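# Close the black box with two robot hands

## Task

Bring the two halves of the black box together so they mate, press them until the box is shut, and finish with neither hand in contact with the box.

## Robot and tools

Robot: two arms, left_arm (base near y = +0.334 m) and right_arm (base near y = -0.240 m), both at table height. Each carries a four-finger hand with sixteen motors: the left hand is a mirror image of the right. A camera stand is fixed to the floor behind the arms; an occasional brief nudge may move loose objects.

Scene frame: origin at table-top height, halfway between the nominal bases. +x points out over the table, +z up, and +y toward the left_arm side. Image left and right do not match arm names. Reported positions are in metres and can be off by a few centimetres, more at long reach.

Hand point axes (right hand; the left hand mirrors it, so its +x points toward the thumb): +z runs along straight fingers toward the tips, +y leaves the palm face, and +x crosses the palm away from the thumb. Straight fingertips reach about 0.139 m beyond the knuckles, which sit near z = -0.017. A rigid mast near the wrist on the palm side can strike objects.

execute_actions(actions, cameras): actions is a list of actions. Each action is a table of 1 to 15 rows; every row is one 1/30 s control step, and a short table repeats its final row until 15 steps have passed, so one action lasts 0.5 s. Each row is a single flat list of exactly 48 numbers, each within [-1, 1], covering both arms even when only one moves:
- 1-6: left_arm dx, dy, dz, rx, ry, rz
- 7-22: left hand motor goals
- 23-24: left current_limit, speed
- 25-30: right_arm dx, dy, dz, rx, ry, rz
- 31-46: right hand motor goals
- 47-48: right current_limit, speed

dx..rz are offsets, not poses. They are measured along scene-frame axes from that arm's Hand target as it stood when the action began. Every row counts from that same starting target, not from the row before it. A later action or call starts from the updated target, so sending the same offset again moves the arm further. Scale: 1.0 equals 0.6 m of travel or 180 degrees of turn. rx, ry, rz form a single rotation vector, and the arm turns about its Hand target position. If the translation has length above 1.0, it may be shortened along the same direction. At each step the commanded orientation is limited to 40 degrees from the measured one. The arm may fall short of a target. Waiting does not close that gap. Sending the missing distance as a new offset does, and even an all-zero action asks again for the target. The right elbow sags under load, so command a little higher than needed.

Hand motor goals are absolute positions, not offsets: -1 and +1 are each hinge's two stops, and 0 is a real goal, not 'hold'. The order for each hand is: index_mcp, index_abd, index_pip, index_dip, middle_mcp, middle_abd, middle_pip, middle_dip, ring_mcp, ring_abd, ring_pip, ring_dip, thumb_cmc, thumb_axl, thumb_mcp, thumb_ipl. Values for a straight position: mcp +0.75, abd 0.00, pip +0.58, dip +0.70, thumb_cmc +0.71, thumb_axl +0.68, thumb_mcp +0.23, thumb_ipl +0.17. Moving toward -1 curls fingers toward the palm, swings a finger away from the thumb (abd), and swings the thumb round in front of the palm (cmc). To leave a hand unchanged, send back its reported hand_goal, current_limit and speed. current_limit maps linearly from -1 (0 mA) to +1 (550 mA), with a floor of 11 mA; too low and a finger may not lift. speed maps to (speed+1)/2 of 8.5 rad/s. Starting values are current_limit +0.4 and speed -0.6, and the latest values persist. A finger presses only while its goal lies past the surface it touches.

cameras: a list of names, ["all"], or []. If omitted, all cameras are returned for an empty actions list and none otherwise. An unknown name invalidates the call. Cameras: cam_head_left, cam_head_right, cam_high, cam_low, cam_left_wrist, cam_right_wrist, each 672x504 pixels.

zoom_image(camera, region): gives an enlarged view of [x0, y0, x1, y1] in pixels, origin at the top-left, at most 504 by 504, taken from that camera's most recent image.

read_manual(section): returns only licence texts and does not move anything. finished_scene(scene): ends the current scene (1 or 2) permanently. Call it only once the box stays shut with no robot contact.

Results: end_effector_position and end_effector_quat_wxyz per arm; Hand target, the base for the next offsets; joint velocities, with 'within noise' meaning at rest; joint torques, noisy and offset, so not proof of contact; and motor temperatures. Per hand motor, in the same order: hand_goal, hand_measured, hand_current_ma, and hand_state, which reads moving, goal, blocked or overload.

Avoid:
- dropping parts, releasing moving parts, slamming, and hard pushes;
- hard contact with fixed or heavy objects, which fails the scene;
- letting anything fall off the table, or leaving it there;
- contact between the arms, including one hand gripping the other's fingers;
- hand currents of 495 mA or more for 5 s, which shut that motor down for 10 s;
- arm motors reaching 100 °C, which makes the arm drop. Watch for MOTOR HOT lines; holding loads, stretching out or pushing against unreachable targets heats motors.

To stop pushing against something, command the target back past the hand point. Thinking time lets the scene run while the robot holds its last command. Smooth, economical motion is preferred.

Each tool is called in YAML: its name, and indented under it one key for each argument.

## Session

execute_actions:
  actions: []

Scene clock: 0.00 s.
left_arm: end_effector_position=(+0.3259, +0.2674, +0.1665) hand_goal=(+0.754, +0.000, +0.576, +0.696, +0.754, +0.000, +0.576, +0.696, +0.754, +0.000, +0.576, +0.696, +0.714, +0.678, +0.226, +0.168) hand_measured=(+0.754, +0.000, +0.576, +0.696, +0.754, +0.000, +0.576, +0.696, +0.754, +0.000, +0.576, +0.696, +0.714, +0.678, +0.226, +0.168) hand_current_ma=(+0, +0, +0, +0, +0, +0, +0, +0, +0, +0, +0, +0, +0, +0, +0, +0) hand_state=(goal, goal, goal, goal, goal, goal, goal, goal, goal, goal, goal, goal, goal, goal, goal, goal) hand_current_limit=0.40 hand_speed=-0.60 end_effector_quat_wxyz=(+0.116, +0.303, +0.945, +0.047) | right_arm: end_effector_position=(+0.3323, -0.1685, +0.2574) hand_goal=(+0.754, +0.000, +0.576, +0.696, +0.754, +0.000, +0.576, +0.696, +0.754, +0.000, +0.576, +0.696, +0.714, +0.678, +0.226, +0.168) hand_measured=(+0.754, +0.000, +0.576, +0.696, +0.754, +0.000, +0.576, +0.696, +0.754, +0.000, +0.576, +0.696, +0.714, +0.678, +0.226, +0.168) hand_current_ma=(+0, +0, +0, +0, +0, +0, +0, +0, +0, +0, +0, +0, +0, +0, +0, +0) hand_state=(goal, goal, goal, goal, goal, goal, goal, goal, goal, goal, goal, goal, goal, goal, goal, goal) hand_current_limit=0.40 hand_speed=-0.60 end_effector_quat_wxyz=(+0.085, -0.094, +0.992, -0.031)
Joint positions: left_arm=[-0.533 1.118 0.845 -1.091 -0.142 -1.464] | right_arm=[-0.089 1.01 1.054 -1.438 0.041 -1.79]
Joint velocities: within noise
Joint torques (N m): no reading
Motor temperatures (°C): left_arm=[29 31 45 28 28 30] | right_arm=[30 32 32 31 31 28]
Heat: left arm: hottest elbow 45 °C; right arm: hottest shoulder 32 °C.
Hand target: left_arm +0.3326, +0.2634, +0.1748; +0.126, +0.302, +0.944, +0.045 | right_arm +0.3385, -0.1687, +0.2680; +0.097, -0.093, +0.990, -0.033

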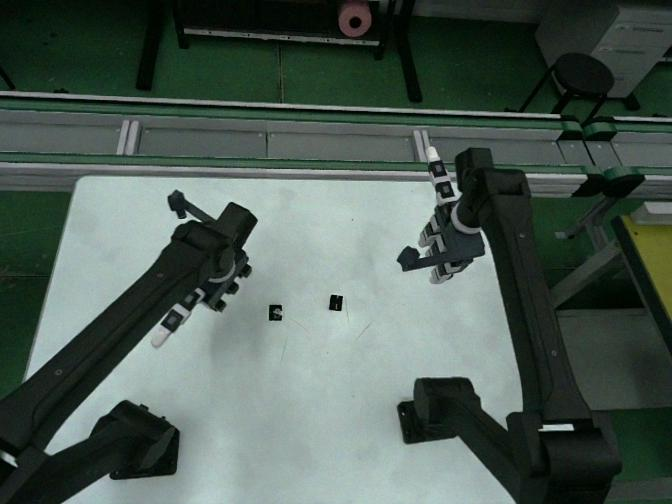

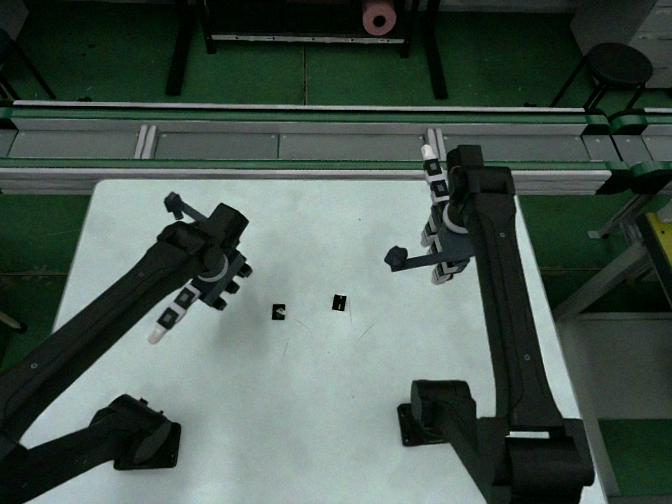

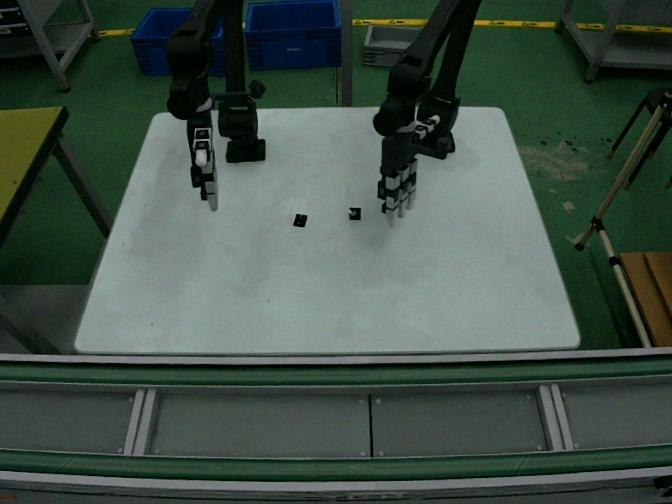

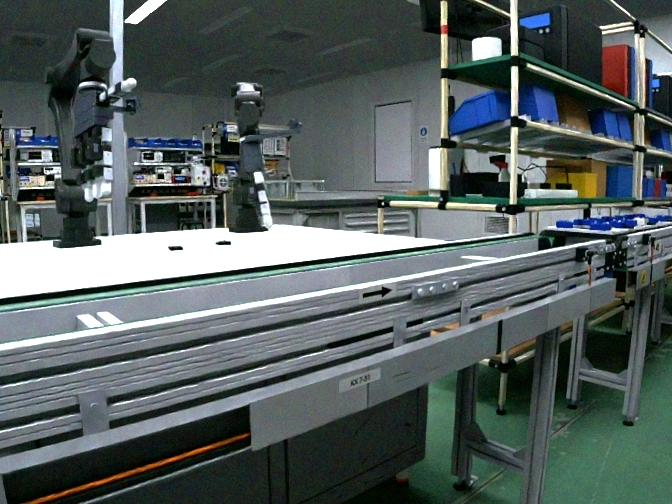

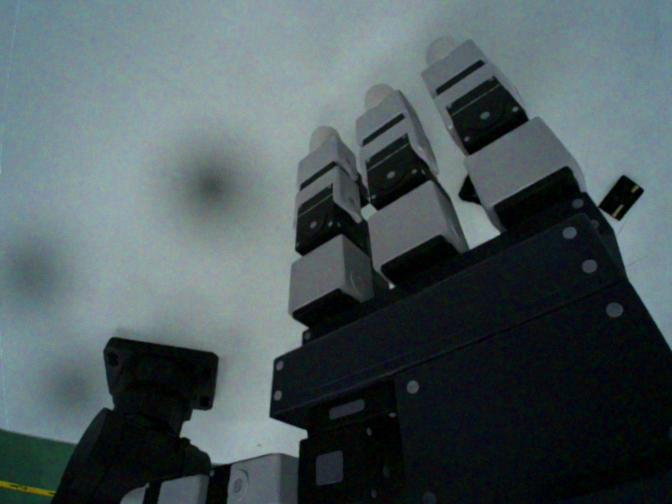

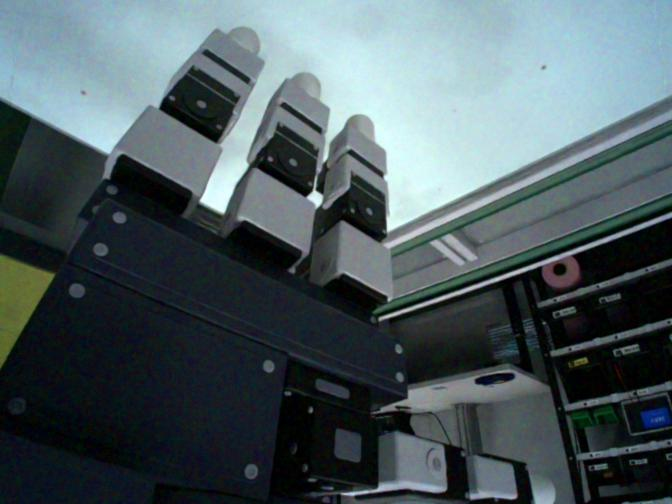

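zoom_image:
  camera: "cam_head_left"
  region: [260, 285, 350, 330]

zoom_image:
  camera: "cam_head_right"
  region: [265, 285, 355, 330]

zoom_image:
  camera: "cam_high"
  region: [285, 195, 370, 235]

zoom_image:
  camera: "cam_low"
  region: [163, 228, 243, 258]

zoom_image:
  camera: "cam_left_wrist"
  region: [590, 165, 660, 230]

Scaled by 5.600 from the camera's 672x504 image, which has a finer 960x720 frame.

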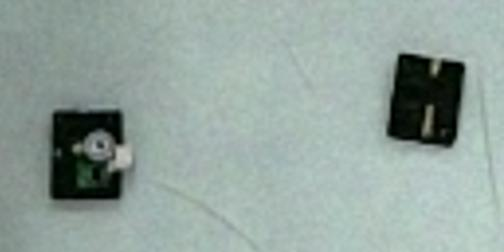

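Scaled by 5.600 from the camera's 672x504 image, which has a finer 960x720 frame.

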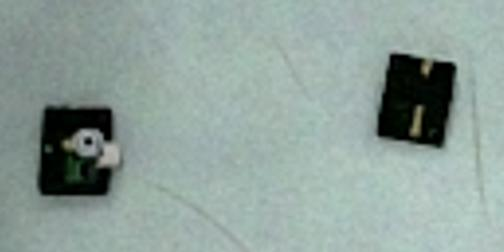

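Scaled by 5.929 from the camera's 672x504 image, which has a finer 960x720 frame.

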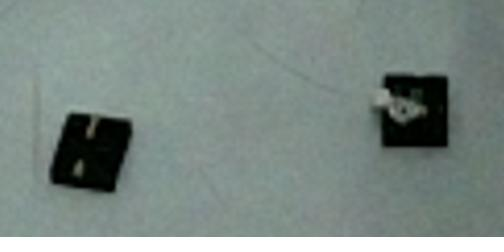

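Scaled by 6.300 from the camera's 672x504 image, which has a finer 960x720 frame.

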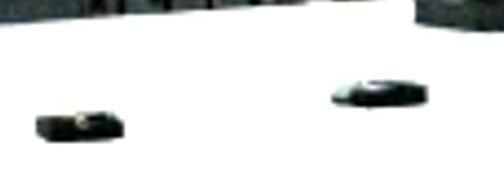

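Scaled by 7.200 from the camera's 672x504 image, which has a finer 960x720 frame.

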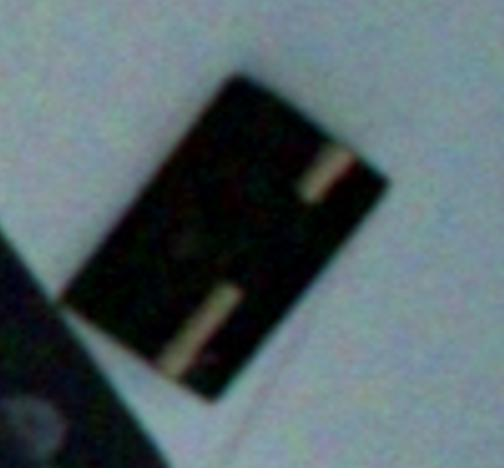

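zoom_image:
  camera: "cam_head_left"
  region: [324, 290, 350, 316]

zoom_image:
  camera: "cam_head_left"
  region: [262, 300, 288, 326]

zoom_image:
  camera: "cam_high"
  region: [288, 208, 314, 234]

zoom_image:
  camera: "cam_high"
  region: [342, 202, 368, 228]

zoom_image:
  camera: "cam_low"
  region: [163, 236, 193, 256]

zoom_image:
  camera: "cam_low"
  region: [210, 232, 240, 252]

Scaled by 19.385 from the camera's 672x504 image, which has a finer 960x720 frame.

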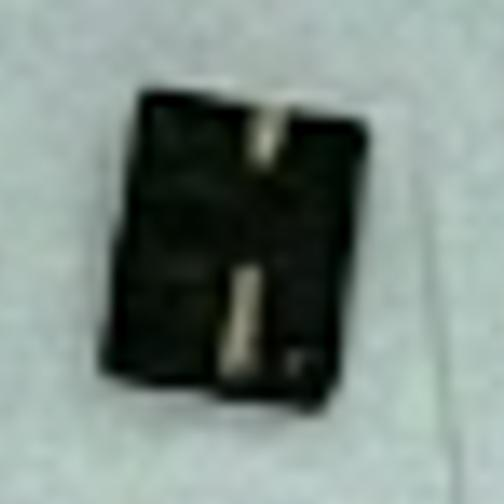

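Scaled by 19.385 from the camera's 672x504 image, which has a finer 960x720 frame.

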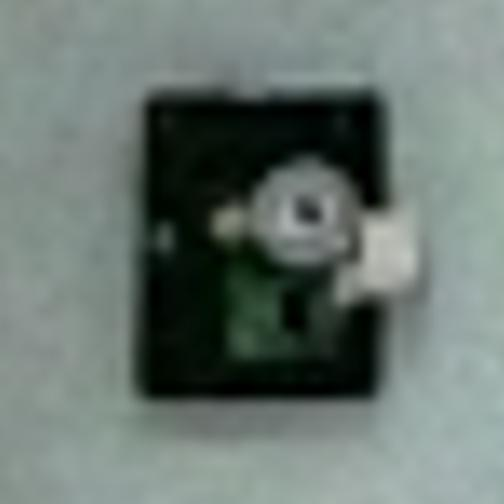

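Scaled by 19.385 from the camera's 672x504 image, which has a finer 960x720 frame.

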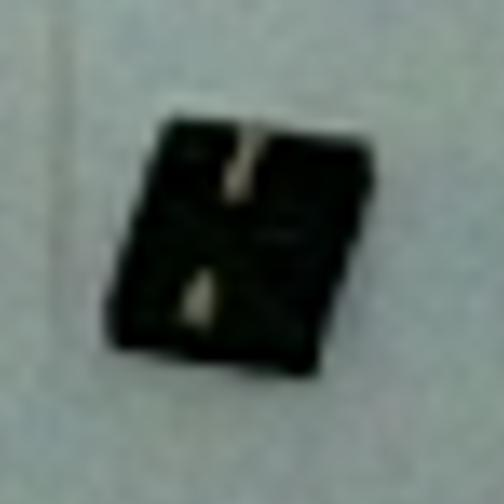

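Scaled by 19.385 from the camera's 672x504 image, which has a finer 960x720 frame.

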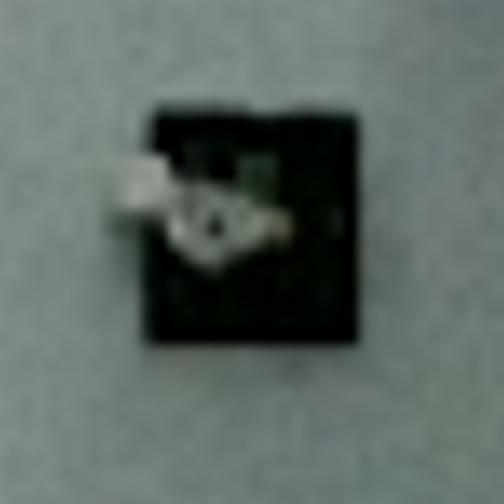

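Scaled by 16.800 from the camera's 672x504 image, which has a finer 960x720 frame.

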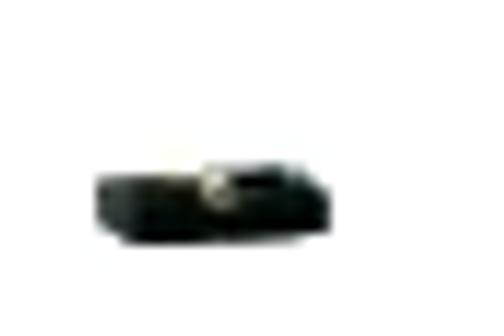

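Scaled by 16.800 from the camera's 672x504 image, which has a finer 960x720 frame.

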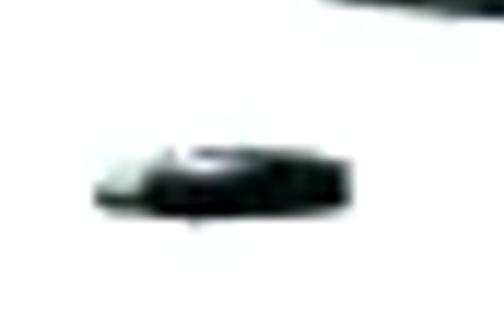

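execute_actions:
  actions:
    - [[-0.0125,0.0625,0.025,0,0,0, 0.754,0,0.576,0.696,0.754,0,0.576,0.696,0.754,0,0.576,0.696,0.714,0.678,0.226,0.168,0.4,-0.6, -0.0119,0.077,-0.0,0.0064,0.0153,-0.0262, 0.778,0.2,0.576,0.696,0.778,-0.2,0.576,0.696,0.89,0,-0.86,-0.68,0.714,0.678,0.226,0.168,0.4,-0.5]]
    - [[-0.0125,0.0625,0.025,0,0,0, 0.754,0,0.576,0.696,0.754,0,0.576,0.696,0.754,0,0.576,0.696,0.714,0.678,0.226,0.168,0.4,-0.6, -0.0119,0.077,-0.0,0.0064,0.0153,-0.0262, 0.778,0.2,0.576,0.696,0.778,-0.2,0.576,0.696,0.89,0,-0.86,-0.68,0.714,0.678,0.226,0.168,0.4,-0.5]]
    - [[-0.0125,0.0625,0.025,0,0,0, 0.754,0,0.576,0.696,0.754,0,0.576,0.696,0.754,0,0.576,0.696,0.714,0.678,0.226,0.168,0.4,-0.6, -0.0119,0.077,-0.04,0.0064,0.0153,-0.0262, 0.778,0.2,0.576,0.696,0.778,-0.2,0.576,0.696,0.89,0,-0.86,-0.68,0.714,0.678,0.226,0.168,0.4,-0.5]]
    - [[-0.0125,0.0625,0.025,0,0,0, 0.754,0,0.576,0.696,0.754,0,0.576,0.696,0.754,0,0.576,0.696,0.714,0.678,0.226,0.168,0.4,-0.6, -0.0119,0.077,-0.05,0.0064,0.0153,-0.0262, 0.778,0.2,0.576,0.696,0.778,-0.2,0.576,0.696,0.89,0,-0.86,-0.68,0.714,0.678,0.226,0.168,0.4,-0.5]]
  cameras: ["cam_head_left","cam_right_wrist","cam_left_wrist"]

Scene clock: 27.27 s.
left_arm: end_effector_position=(+0.2978, +0.4121, +0.2209) hand_goal=(+0.754, +0.000, +0.576, +0.696, +0.754, +0.000, +0.576, +0.696, +0.754, +0.000, +0.576, +0.696, +0.714, +0.678, +0.226, +0.168) hand_measured=(+0.754, +0.000, +0.576, +0.696, +0.754, +0.000, +0.576, +0.696, +0.754, +0.000, +0.576, +0.696, +0.714, +0.678, +0.224, +0.168) hand_current_ma=(+0, +0, +0, +0, +0, +0, +0, +0, +0, +0, +0, +0, +0, +0, -2, +0) hand_state=(goal, goal, goal, goal, goal, goal, goal, goal, goal, goal, goal, goal, goal, goal, goal, goal) hand_current_limit=0.40 hand_speed=-0.60 end_effector_quat_wxyz=(+0.116, +0.299, +0.946, +0.043) | right_arm: end_effector_position=(+0.3072, +0.0090, +0.2153) hand_goal=(+0.778, +0.200, +0.576, +0.696, +0.778, -0.200, +0.576, +0.696, +0.890, +0.000, -0.860, -0.680, +0.714, +0.678, +0.226, +0.168) hand_measured=(+0.778, +0.196, +0.576, +0.696, +0.778, -0.196, +0.576, +0.696, +0.890, -0.002, -0.852, -0.678, +0.714, +0.678, +0.224, +0.168) hand_current_ma=(+0, -1, +0, +0, +0, +1, +0, +0, +0, +0, +3, +1, +0, +0, -1, +0) hand_state=(goal, goal, goal, goal, goal, goal, goal, goal, goal, goal, goal, goal, goal, goal, goal, goal) hand_current_limit=0.40 hand_speed=-0.50 end_effector_quat_wxyz=(-0.004, +0.073, +0.997, -0.001)
Joint positions: left_arm=[-0.028 0.878 0.845 -1.291 -0.017 -0.981] | right_arm=[0.533 1.134 1.032 -1.477 -0.003 -0.83]
Joint torques (N m): left_arm=[0.21 -2.78 11.32 0.42 -0.02 0.06] | right_arm=[2.14 -7.71 9.52 1.11 0.08 0.1]
Motor temperatures (°C): left_arm=[29 32 54 28 28 30] | right_arm=[30 32 42 31 31 28]
Heat: left arm: hottest elbow 54 °C; right arm: hottest elbow 42 °C.
Hand target: left_arm +0.3026, +0.4135, +0.2349; +0.126, +0.302, +0.944, +0.045 | right_arm +0.3099, +0.0161, +0.2139; -0.001, +0.071, +0.997, +0.000
Off the commanded pose: left_arm 0.015 m, 1 deg | right_arm 0.008 m, 1 deg.
Images, in order (width x height): cam_head_left 672x504, cam_left_wrist 672x504, cam_right_wrist 672x504.

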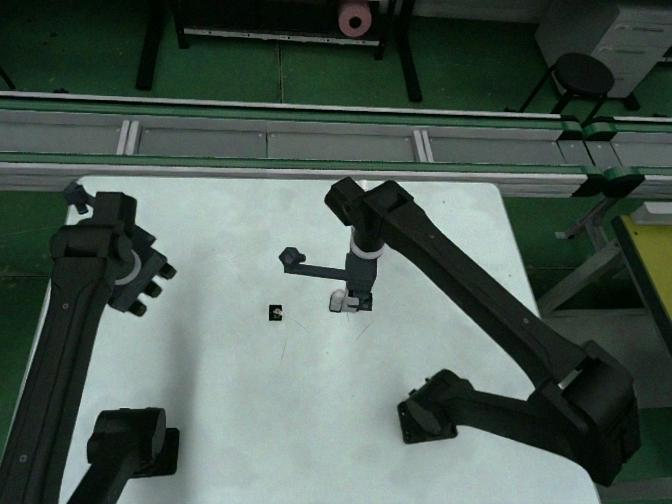

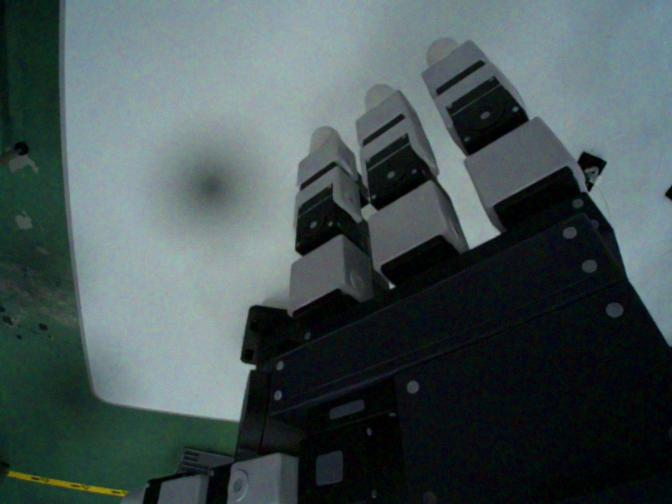

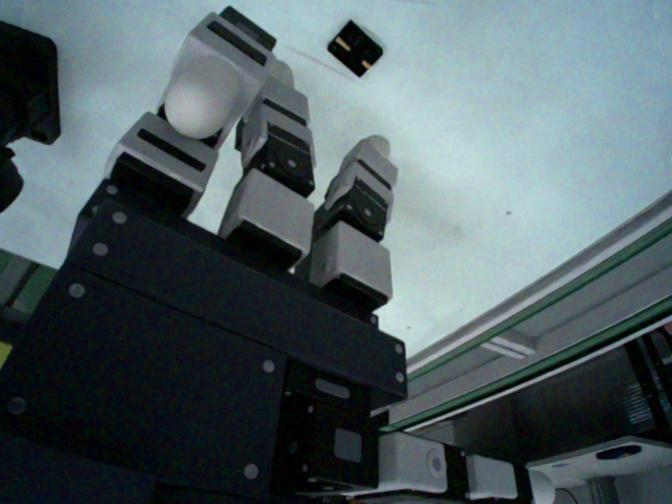

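zoom_image:
  camera: "cam_right_wrist"
  region: [315, 10, 395, 90]

zoom_image:
  camera: "cam_left_wrist"
  region: [570, 145, 620, 195]

Scaled by 6.300 from the camera's 672x504 image, which has a finer 960x720 frame.

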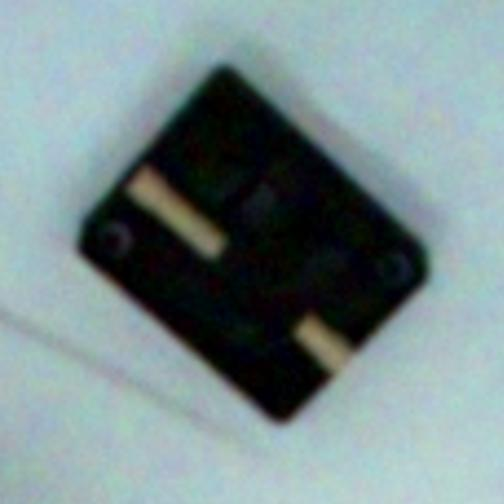

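Scaled by 10.080 from the camera's 672x504 image, which has a finer 960x720 frame.

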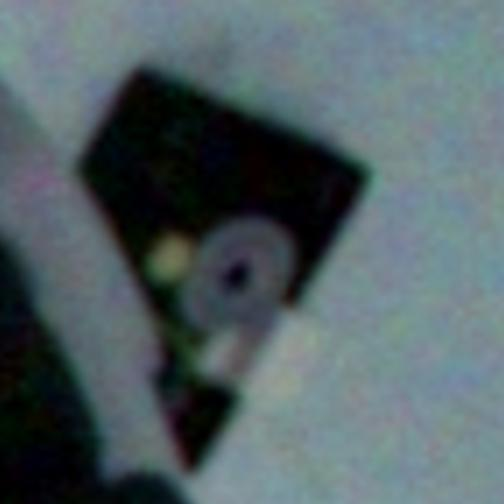

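execute_actions:
  actions:
    - [[0,0,0,0,0,0, 0.754,0,0.576,0.696,0.754,0,0.576,0.696,0.754,0,0.576,0.696,0.714,0.678,0.226,0.168,0.4,-0.6, 0.0197,0.021,-0.03,0,0,0, 0.778,0.2,0.576,0.696,0.778,-0.2,0.576,0.696,0.89,0,-0.86,-0.68,0.714,0.678,0.226,0.168,0.4,-0.5]]
    - [[0,0,0,0,0,0, 0.754,0,0.576,0.696,0.754,0,0.576,0.696,0.754,0,0.576,0.696,0.714,0.678,0.226,0.168,0.4,-0.6, 0,0,-0.045,0,0,0, 0.778,0.2,0.576,0.696,0.778,-0.2,0.576,0.696,0.89,0,-0.86,-0.68,0.714,0.678,0.226,0.168,0.4,-0.5]]
  cameras: ["cam_right_wrist"]

zoom_image:
  camera: "cam_right_wrist"
  region: [290, 30, 390, 130]

Scene clock: 34.83 s.
left_arm: end_effector_position=(+0.2980, +0.4119, +0.2209) hand_goal=(+0.754, +0.000, +0.576, +0.696, +0.754, +0.000, +0.576, +0.696, +0.754, +0.000, +0.576, +0.696, +0.714, +0.678, +0.226, +0.168) hand_measured=(+0.754, +0.000, +0.576, +0.696, +0.754, +0.000, +0.576, +0.696, +0.754, +0.000, +0.576, +0.696, +0.714, +0.678, +0.224, +0.168) hand_current_ma=(+0, +0, +0, +0, +0, +0, +0, +0, +0, +0, +0, +0, +0, +0, -2, +0) hand_state=(goal, goal, goal, goal, goal, goal, goal, goal, goal, goal, goal, goal, goal, goal, goal, goal) hand_current_limit=0.40 hand_speed=-0.60 end_effector_quat_wxyz=(+0.116, +0.300, +0.946, +0.042) | right_arm: end_effector_position=(+0.3205, +0.0218, +0.1734) hand_goal=(+0.778, +0.200, +0.576, +0.696, +0.778, -0.200, +0.576, +0.696, +0.890, +0.000, -0.860, -0.680, +0.714, +0.678, +0.226, +0.168) hand_measured=(+0.778, +0.196, +0.576, +0.696, +0.778, -0.196, +0.576, +0.696, +0.890, -0.002, -0.852, -0.678, +0.714, +0.678, +0.224, +0.168) hand_current_ma=(+0, -1, +0, +0, +0, +1, +0, +0, +0, +0, +3, +1, +0, +0, -1, +0) hand_state=(goal, goal, goal, goal, goal, goal, goal, goal, goal, goal, goal, goal, goal, goal, goal, goal) hand_current_limit=0.40 hand_speed=-0.50 end_effector_quat_wxyz=(-0.002, +0.074, +0.997, +0.001)
Joint positions: left_arm=[-0.028 0.878 0.845 -1.291 -0.016 -0.979] | right_arm=[0.543 1.199 0.969 -1.342 -0.003 -0.818]
Joint torques (N m): left_arm=[0.44 -2.96 11.33 0.24 -0.04 0.14] | right_arm=[2.14 -8.41 9.13 1.1 0.11 0.09]
Motor temperatures (°C): left_arm=[29 32 57 28 28 30] | right_arm=[30 32 42 31 31 28]
Heat: left arm: hottest elbow 57 °C; right arm: hottest elbow 42 °C.
Hand target: left_arm +0.3026, +0.4134, +0.2349; +0.126, +0.302, +0.944, +0.045 | right_arm +0.3218, +0.0288, +0.1690; -0.001, +0.071, +0.997, +0.000
Off the commanded pose: left_arm 0.015 m, 1 deg | right_arm 0.008 m, 0 deg.
Images, in order (width x height): cam_right_wrist 672x504.

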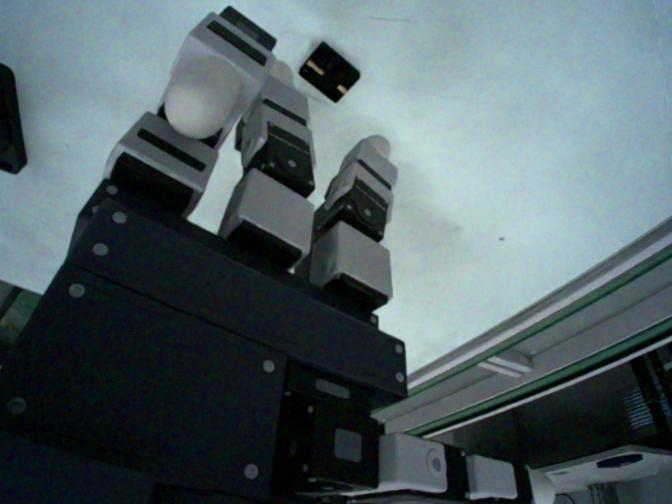

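Scaled by 5.040 from the camera's 672x504 image, which has a finer 960x720 frame.

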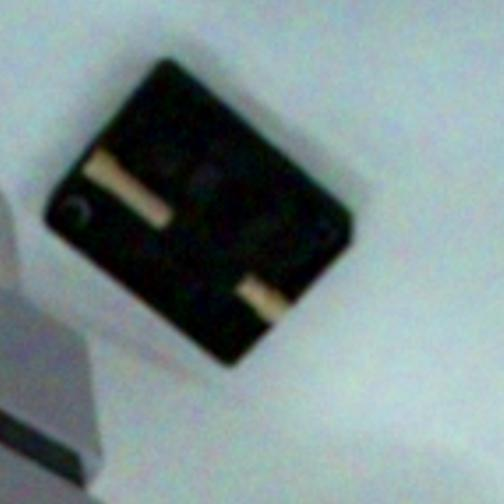

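execute_actions:
  actions:
    - [[0,0,0,0,0,0, 0.754,0,0.576,0.696,0.754,0,0.576,0.696,0.754,0,0.576,0.696,0.714,0.678,0.226,0.168,0.4,-0.6, -0.0008,0.0075,-0.033,0,0,-0.0172, 0.778,0.2,0.576,0.696,0.778,-0.2,0.576,0.696,0.89,0,-0.86,-0.68,0.714,0.678,0.226,0.168,0.4,-0.5]]
  cameras: ["cam_right_wrist"]

zoom_image:
  camera: "cam_right_wrist"
  region: [290, 30, 390, 130]

Scene clock: 39.77 s.
left_arm: end_effector_position=(+0.2980, +0.4119, +0.2209) hand_goal=(+0.754, +0.000, +0.576, +0.696, +0.754, +0.000, +0.576, +0.696, +0.754, +0.000, +0.576, +0.696, +0.714, +0.678, +0.226, +0.168) hand_measured=(+0.754, +0.000, +0.576, +0.696, +0.754, +0.000, +0.576, +0.696, +0.754, +0.000, +0.576, +0.696, +0.714, +0.678, +0.224, +0.168) hand_current_ma=(+0, +0, +0, +0, +0, +0, +0, +0, +0, +0, +0, +0, +0, +0, -2, +0) hand_state=(goal, goal, goal, goal, goal, goal, goal, goal, goal, goal, goal, goal, goal, goal, goal, goal) hand_current_limit=0.40 hand_speed=-0.60 end_effector_quat_wxyz=(+0.116, +0.300, +0.946, +0.042) | right_arm: end_effector_position=(+0.3204, +0.0268, +0.1543) hand_goal=(+0.778, +0.200, +0.576, +0.696, +0.778, -0.200, +0.576, +0.696, +0.890, +0.000, -0.860, -0.680, +0.714, +0.678, +0.226, +0.168) hand_measured=(+0.778, +0.196, +0.576, +0.696, +0.778, -0.196, +0.576, +0.696, +0.890, -0.002, -0.852, -0.678, +0.714, +0.678, +0.224, +0.168) hand_current_ma=(+0, -1, +0, +0, +0, +1, +0, +0, +0, +0, +3, +1, +0, +0, -1, +0) hand_state=(goal, goal, goal, goal, goal, goal, goal, goal, goal, goal, goal, goal, goal, goal, goal, goal) hand_current_limit=0.40 hand_speed=-0.50 end_effector_quat_wxyz=(-0.001, +0.101, +0.995, +0.001)
Joint positions: left_arm=[-0.028 0.878 0.845 -1.291 -0.016 -0.979] | right_arm=[0.568 1.213 0.929 -1.286 -0.003 -0.739]
Joint torques (N m): left_arm=[-0.09 -2.84 11.23 0.35 0.01 0.07] | right_arm=[1.79 -8.29 8.9 1.18 0.11 0.08]
Motor temperatures (°C): left_arm=[29 32 58 28 28 30] | right_arm=[30 32 42 31 31 28]
Heat: left arm: hottest elbow 58 °C; right arm: hottest elbow 42 °C.
Hand target: left_arm +0.3026, +0.4134, +0.2349; +0.126, +0.302, +0.944, +0.045 | right_arm +0.3212, +0.0332, +0.1491; -0.001, +0.098, +0.995, +0.000
Off the commanded pose: left_arm 0.015 m, 1 deg | right_arm 0.008 m, 0 deg.
Images, in order (width x height): cam_right_wrist 672x504.

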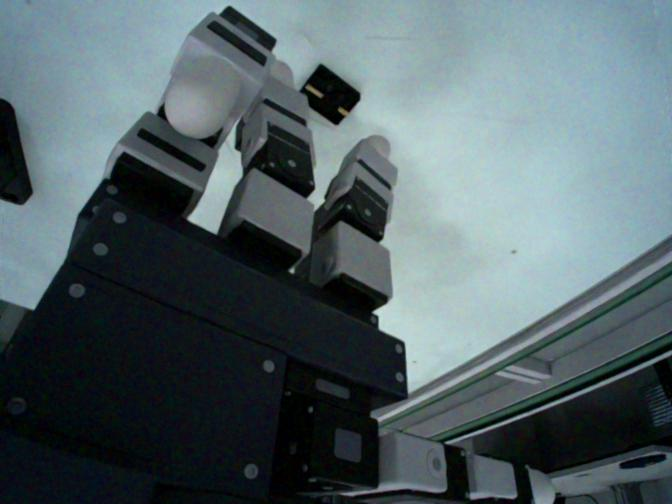

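Scaled by 5.040 from the camera's 672x504 image, which has a finer 960x720 frame.

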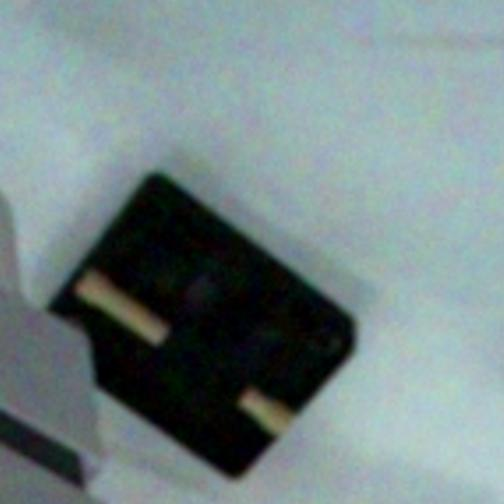

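execute_actions:
  actions:
    - [[0,0,0,0,0,0, 0.754,0,0.576,0.696,0.754,0,0.576,0.696,0.754,0,0.576,0.696,0.714,0.678,0.226,0.168,0.4,-0.6, 0,0,-0.03,0,0,0, 0.784,0.2,0.576,0.696,0.784,-0.2,0.576,0.696,0.89,0,-0.86,-0.68,0.714,0.678,0.226,0.168,0.4,-0.5]]
  cameras: ["cam_right_wrist"]

zoom_image:
  camera: "cam_right_wrist"
  region: [280, 50, 400, 160]

Scene clock: 42.50 s.
left_arm: end_effector_position=(+0.2980, +0.4119, +0.2209) hand_goal=(+0.754, +0.000, +0.576, +0.696, +0.754, +0.000, +0.576, +0.696, +0.754, +0.000, +0.576, +0.696, +0.714, +0.678, +0.226, +0.168) hand_measured=(+0.754, +0.000, +0.576, +0.696, +0.754, +0.000, +0.576, +0.696, +0.754, +0.000, +0.576, +0.696, +0.714, +0.678, +0.224, +0.168) hand_current_ma=(+0, +0, +0, +0, +0, +0, +0, +0, +0, +0, +0, +0, +0, +0, -2, +0) hand_state=(goal, goal, goal, goal, goal, goal, goal, goal, goal, goal, goal, goal, goal, goal, goal, goal) hand_current_limit=0.40 hand_speed=-0.60 end_effector_quat_wxyz=(+0.116, +0.300, +0.946, +0.042) | right_arm: end_effector_position=(+0.3208, +0.0270, +0.1366) hand_goal=(+0.784, +0.200, +0.576, +0.696, +0.784, -0.200, +0.576, +0.696, +0.890, +0.000, -0.860, -0.680, +0.714, +0.678, +0.226, +0.168) hand_measured=(+0.780, +0.196, +0.576, +0.696, +0.778, -0.196, +0.576, +0.696, +0.890, -0.002, -0.852, -0.678, +0.714, +0.678, +0.224, +0.168) hand_current_ma=(-2, -1, +0, +0, -2, +1, +0, +0, +0, +0, +3, +1, +0, +0, -1, +0) hand_state=(goal, goal, goal, goal, goal, goal, goal, goal, goal, goal, goal, goal, goal, goal, goal, goal) hand_current_limit=0.40 hand_speed=-0.50 end_effector_quat_wxyz=(-0.001, +0.101, +0.995, +0.002)
Joint positions: left_arm=[-0.028 0.878 0.845 -1.291 -0.016 -0.979] | right_arm=[0.568 1.23 0.893 -1.233 -0.003 -0.739]
Joint torques (N m): left_arm=[0.32 -2.84 11.21 0.29 -0.05 0.11] | right_arm=[2.26 -8.53 8.7 1.18 0.11 0.08]
Motor temperatures (°C): left_arm=[29 32 59 28 28 30] | right_arm=[29 32 42 31 31 28]
Heat: left arm: hottest elbow 59 °C; right arm: hottest elbow 42 °C.
Hand target: left_arm +0.3026, +0.4134, +0.2349; +0.126, +0.302, +0.944, +0.045 | right_arm +0.3213, +0.0333, +0.1313; +0.000, +0.098, +0.995, +0.001
Off the commanded pose: left_arm 0.015 m, 1 deg | right_arm 0.008 m, 0 deg.
Images, in order (width x height): cam_right_wrist 672x504.

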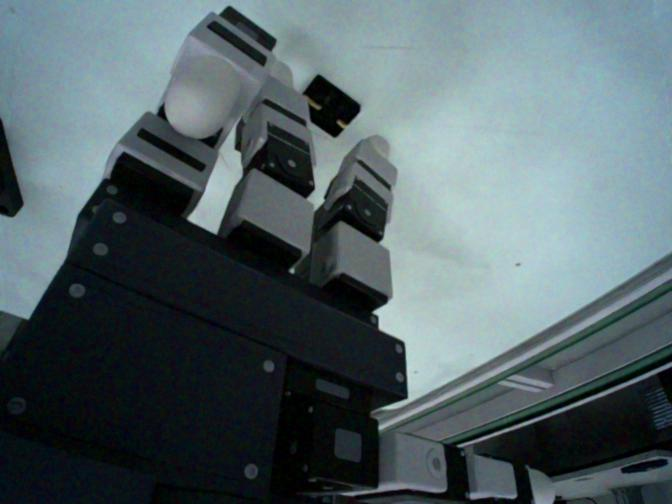

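Scaled by 4.200 from the camera's 672x504 image, which has a finer 960x720 frame.

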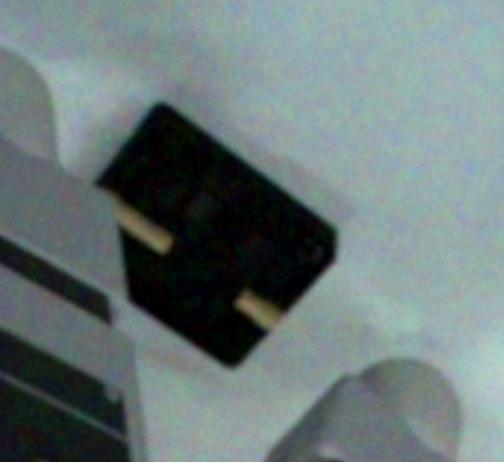

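execute_actions:
  actions:
    - [[0,0,0,0,0,0, 0.754,0,0.576,0.696,0.754,0,0.576,0.696,0.754,0,0.576,0.696,0.714,0.678,0.226,0.168,0.4,-0.6, 0,0,-0.0195,0,0,0, 0.787,0.2,0.576,0.696,0.787,-0.2,0.576,0.696,0.89,0,-0.86,-0.68,0.714,0.678,0.226,0.168,0.4,-0.5]]
  cameras: ["cam_right_wrist"]

zoom_image:
  camera: "cam_right_wrist"
  region: [280, 60, 400, 170]

Scene clock: 44.67 s.
left_arm: end_effector_position=(+0.2980, +0.4119, +0.2209) hand_goal=(+0.754, +0.000, +0.576, +0.696, +0.754, +0.000, +0.576, +0.696, +0.754, +0.000, +0.576, +0.696, +0.714, +0.678, +0.226, +0.168) hand_measured=(+0.754, +0.000, +0.576, +0.696, +0.754, +0.000, +0.576, +0.696, +0.754, +0.000, +0.576, +0.696, +0.714, +0.678, +0.224, +0.168) hand_current_ma=(+0, +0, +0, +0, +0, +0, +0, +0, +0, +0, +0, +0, +0, +0, -2, +0) hand_state=(goal, goal, goal, goal, goal, goal, goal, goal, goal, goal, goal, goal, goal, goal, goal, goal) hand_current_limit=0.40 hand_speed=-0.60 end_effector_quat_wxyz=(+0.116, +0.300, +0.946, +0.042) | right_arm: end_effector_position=(+0.3213, +0.0274, +0.1259) hand_goal=(+0.788, +0.200, +0.576, +0.696, +0.788, -0.200, +0.576, +0.696, +0.890, +0.000, -0.860, -0.680, +0.714, +0.678, +0.226, +0.168) hand_measured=(+0.782, +0.196, +0.576, +0.696, +0.782, -0.196, +0.576, +0.696, +0.890, -0.002, -0.852, -0.678, +0.714, +0.678, +0.224, +0.168) hand_current_ma=(-3, -1, +0, +0, -3, +1, +0, +0, +0, +0, +3, +1, +0, +0, -1, +0) hand_state=(goal, goal, goal, goal, goal, goal, goal, goal, goal, goal, goal, goal, goal, goal, goal, goal) hand_current_limit=0.40 hand_speed=-0.50 end_effector_quat_wxyz=(+0.000, +0.101, +0.995, +0.002)
Joint positions: left_arm=[-0.028 0.878 0.845 -1.291 -0.016 -0.979] | right_arm=[0.568 1.242 0.872 -1.198 -0.003 -0.739]
Joint torques (N m): left_arm=[0.38 -2.73 11.38 0.35 -0.04 0.11] | right_arm=[1.67 -8.29 8.53 1.09 0.13 0.08]
Motor temperatures (°C): left_arm=[29 32 60 28 28 30] | right_arm=[29 32 42 31 31 28]
Heat: left arm: hottest elbow 60 °C; right arm: hottest elbow 42 °C.
Hand target: left_arm +0.3026, +0.4134, +0.2349; +0.126, +0.302, +0.944, +0.045 | right_arm +0.3213, +0.0333, +0.1195; -0.001, +0.098, +0.995, +0.000
Off the commanded pose: left_arm 0.015 m, 1 deg | right_arm 0.009 m, 0 deg.
Images, in order (width x height): cam_right_wrist 672x504.

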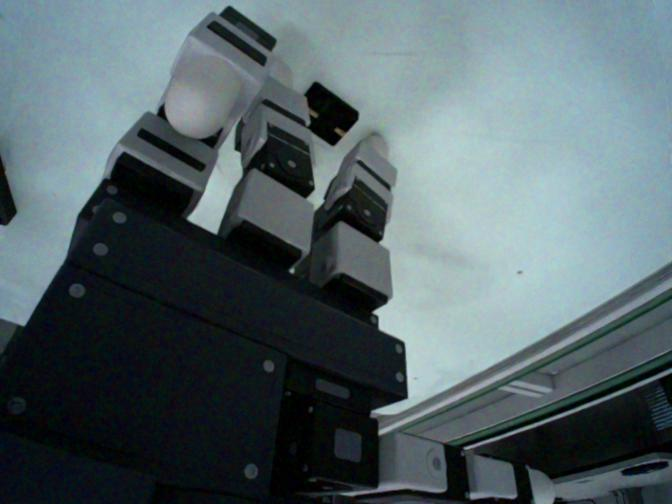

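Scaled by 4.200 from the camera's 672x504 image, which has a finer 960x720 frame.

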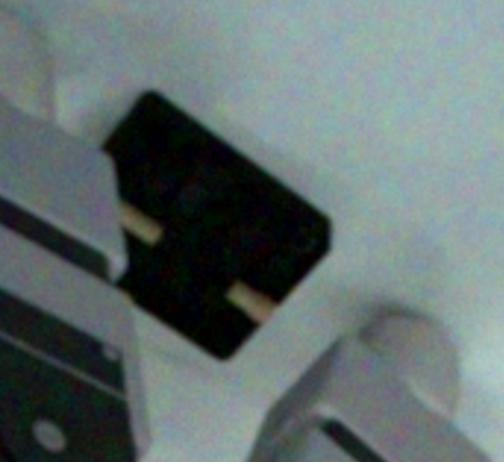

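execute_actions:
  actions:
    - [[0,0,0,0,0,0, 0.754,0,0.576,0.696,0.754,0,0.576,0.696,0.754,0,0.576,0.696,0.714,0.678,0.226,0.168,0.4,-0.6, 0,0,-0.0025,0,0,0, 0.787,0.08,0.576,0.696,0.787,-0.08,0.576,0.696,0.89,0,-0.86,-0.68,0.714,0.678,0.226,0.168,0.4,-0.7]]
    - [[0,0,0,0,0,0, 0.754,0,0.576,0.696,0.754,0,0.576,0.696,0.754,0,0.576,0.696,0.714,0.678,0.226,0.168,0.4,-0.6, 0,0,0,0,0,0, 0.787,-0.11,0.576,0.696,0.787,0.11,0.576,0.696,0.89,0,-0.86,-0.68,0.714,0.678,0.226,0.168,0.4,-0.9]]
    - [[0,0,0,0,0,0, 0.754,0,0.576,0.696,0.754,0,0.576,0.696,0.754,0,0.576,0.696,0.714,0.678,0.226,0.168,0.4,-0.6, 0,0,0,0,0,0, 0.787,-0.11,0.576,0.696,0.787,0.11,0.576,0.696,0.89,0,-0.86,-0.68,0.714,0.678,0.226,0.168,0.4,-0.9]]
  cameras: ["cam_right_wrist"]

zoom_image:
  camera: "cam_right_wrist"
  region: [280, 60, 400, 170]

Scene clock: 47.90 s.
left_arm: end_effector_position=(+0.2980, +0.4119, +0.2209) hand_goal=(+0.754, +0.000, +0.576, +0.696, +0.754, +0.000, +0.576, +0.696, +0.754, +0.000, +0.576, +0.696, +0.714, +0.678, +0.226, +0.168) hand_measured=(+0.754, +0.000, +0.576, +0.696, +0.754, +0.000, +0.576, +0.696, +0.754, +0.000, +0.576, +0.696, +0.714, +0.678, +0.224, +0.168) hand_current_ma=(+0, +0, +0, +0, +0, +0, +0, +0, +0, +0, +0, +0, +0, +0, -2, +0) hand_state=(goal, goal, goal, goal, goal, goal, goal, goal, goal, goal, goal, goal, goal, goal, goal, goal) hand_current_limit=0.40 hand_speed=-0.60 end_effector_quat_wxyz=(+0.116, +0.300, +0.946, +0.042) | right_arm: end_effector_position=(+0.3215, +0.0279, +0.1260) hand_goal=(+0.788, -0.110, +0.576, +0.696, +0.788, +0.110, +0.576, +0.696, +0.890, +0.000, -0.860, -0.680, +0.714, +0.678, +0.226, +0.168) hand_measured=(+0.782, +0.032, +0.576, +0.696, +0.784, -0.074, +0.576, +0.696, +0.890, -0.002, -0.852, -0.678, +0.714, +0.678, +0.224, +0.168) hand_current_ma=(-2, +327, +0, +0, -1, -385, +0, +0, +0, +0, +3, +1, +0, +0, -1, +0) hand_state=(goal, blocked, goal, goal, goal, blocked, goal, goal, goal, goal, goal, goal, goal, goal, goal, goal) hand_current_limit=0.40 hand_speed=-0.90 end_effector_quat_wxyz=(+0.001, +0.100, +0.995, +0.003)
Joint positions: left_arm=[-0.028 0.878 0.845 -1.291 -0.016 -0.979] | right_arm=[0.569 1.242 0.872 -1.197 -0.003 -0.739]
Joint torques (N m): left_arm=[0.03 -2.37 11.25 0.38 -0.09 0.1] | right_arm=[2.26 -8.47 8.31 1.24 0.11 0.08]
Motor temperatures (°C): left_arm=[29 32 60 28 28 30] | right_arm=[29 32 41 31 31 28]
Heat: left arm: hottest elbow 60 °C; right arm: hottest elbow 41 °C.
Hand target: left_arm +0.3026, +0.4134, +0.2349; +0.126, +0.302, +0.944, +0.045 | right_arm +0.3213, +0.0333, +0.1181; -0.001, +0.098, +0.995, +0.000
Off the commanded pose: left_arm 0.015 m, 1 deg | right_arm 0.010 m, 0 deg.
Images, in order (width x height): cam_right_wrist 672x504.

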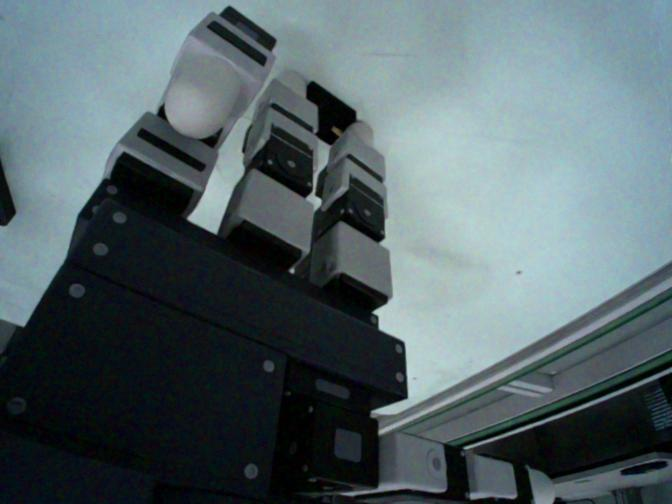

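Scaled by 4.200 from the camera's 672x504 image, which has a finer 960x720 frame.

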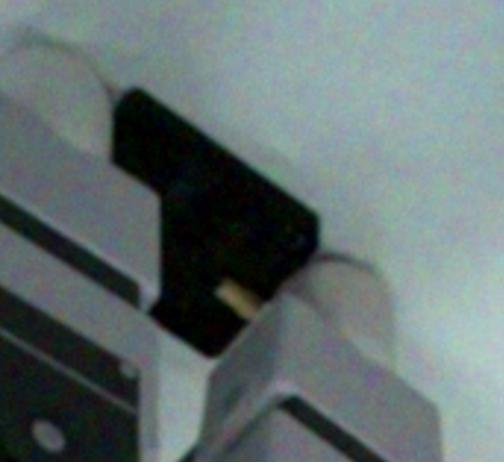

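execute_actions:
  actions:
    - [[0,0,0,0,0,0, 0.754,0,0.576,0.696,0.754,0,0.576,0.696,0.754,0,0.576,0.696,0.714,0.678,0.226,0.168,0.4,-0.6, 0.005,0.005,0.035,0,0,0, 0.787,-0.11,0.576,0.696,0.787,0.11,0.576,0.696,0.89,0,-0.86,-0.68,0.714,0.678,0.226,0.168,0.4,-0.9]]
    - [[0,0,0,0,0,0, 0.754,0,0.576,0.696,0.754,0,0.576,0.696,0.754,0,0.576,0.696,0.714,0.678,0.226,0.168,0.4,-0.6, 0.01,0.01,0.06,0,0,0, 0.787,-0.11,0.576,0.696,0.787,0.11,0.576,0.696,0.89,0,-0.86,-0.68,0.714,0.678,0.226,0.168,0.4,-0.9]]
  cameras: ["cam_right_wrist","cam_low"]

zoom_image:
  camera: "cam_right_wrist"
  region: [280, 60, 400, 170]

zoom_image:
  camera: "cam_low"
  region: [150, 200, 210, 260]

Scene clock: 51.27 s.
left_arm: end_effector_position=(+0.2980, +0.4119, +0.2209) hand_goal=(+0.754, +0.000, +0.576, +0.696, +0.754, +0.000, +0.576, +0.696, +0.754, +0.000, +0.576, +0.696, +0.714, +0.678, +0.226, +0.168) hand_measured=(+0.754, +0.000, +0.576, +0.696, +0.754, +0.000, +0.576, +0.696, +0.754, +0.000, +0.576, +0.696, +0.714, +0.678, +0.224, +0.168) hand_current_ma=(+0, +0, +0, +0, +0, +0, +0, +0, +0, +0, +0, +0, +0, +0, -2, +0) hand_state=(goal, goal, goal, goal, goal, goal, goal, goal, goal, goal, goal, goal, goal, goal, goal, goal) hand_current_limit=0.40 hand_speed=-0.60 end_effector_quat_wxyz=(+0.116, +0.300, +0.946, +0.042) | right_arm: end_effector_position=(+0.3238, +0.0311, +0.1581) hand_goal=(+0.788, -0.110, +0.576, +0.696, +0.788, +0.110, +0.576, +0.696, +0.890, +0.000, -0.860, -0.680, +0.714, +0.678, +0.226, +0.168) hand_measured=(+0.784, +0.032, +0.576, +0.696, +0.782, -0.072, +0.574, +0.696, +0.890, -0.002, -0.852, -0.678, +0.714, +0.678, +0.224, +0.168) hand_current_ma=(-1, +327, +0, +0, -2, -385, +0, +0, +0, +0, +3, +1, +0, +0, -1, +0) hand_state=(goal, blocked, goal, goal, goal, blocked, goal, goal, goal, goal, goal, goal, goal, goal, goal, goal) hand_current_limit=0.40 hand_speed=-0.90 end_effector_quat_wxyz=(-0.011, +0.101, +0.995, -0.008)
Joint positions: left_arm=[-0.028 0.878 0.845 -1.291 -0.016 -0.979] | right_arm=[0.573 1.242 0.967 -1.323 -0.003 -0.734]
Joint torques (N m): left_arm=[0.09 -3.02 11.11 0.29 -0.06 0.1] | right_arm=[2.02 -10.11 12.29 0.02 0.11 0.1]
Motor temperatures (°C): left_arm=[29 32 61 28 28 30] | right_arm=[29 32 41 31 31 28]
Heat: left arm: hottest elbow 61 °C; right arm: hottest elbow 41 °C.
Hand target: left_arm +0.3026, +0.4134, +0.2349; +0.126, +0.302, +0.944, +0.045 | right_arm +0.3304, +0.0422, +0.1751; -0.001, +0.098, +0.995, +0.000
Off the commanded pose: left_arm 0.015 m, 1 deg | right_arm 0.021 m, 2 deg.
Images, in order (width x height): cam_low 672x504, cam_right_wrist 672x504.

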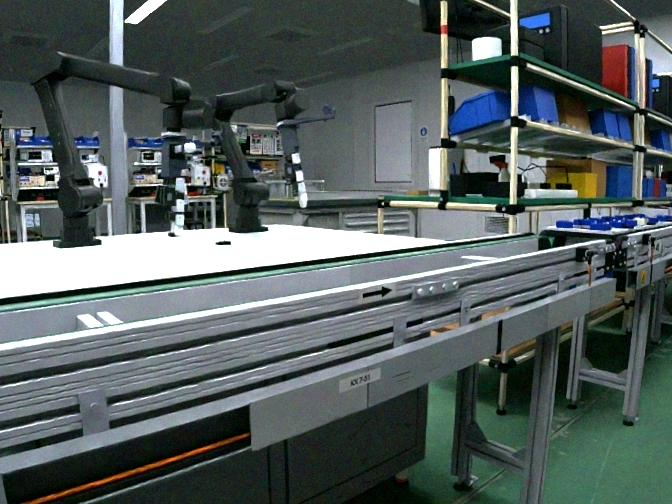

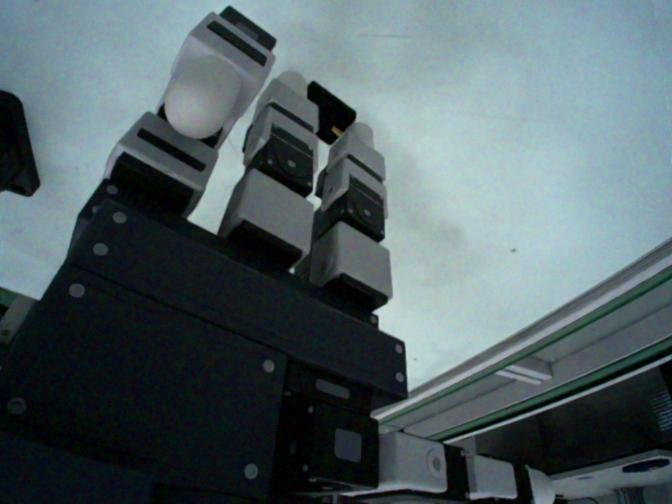

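Scaled by 4.200 from the camera's 672x504 image, which has a finer 960x720 frame.

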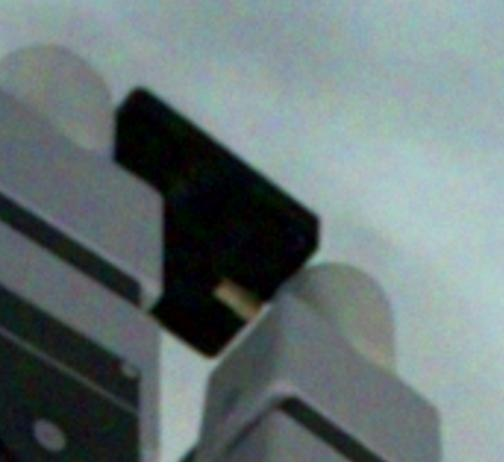

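Scaled by 8.400 from the camera's 672x504 image, which has a finer 960x720 frame.

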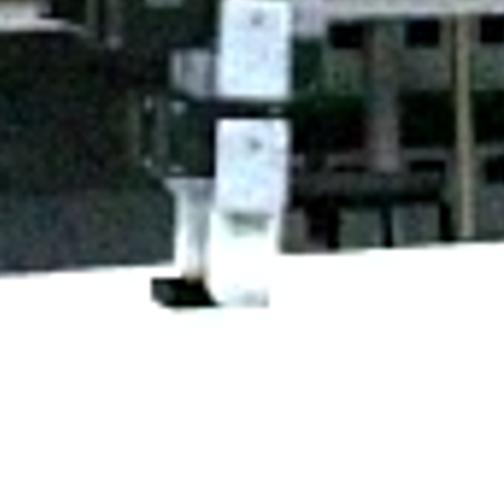

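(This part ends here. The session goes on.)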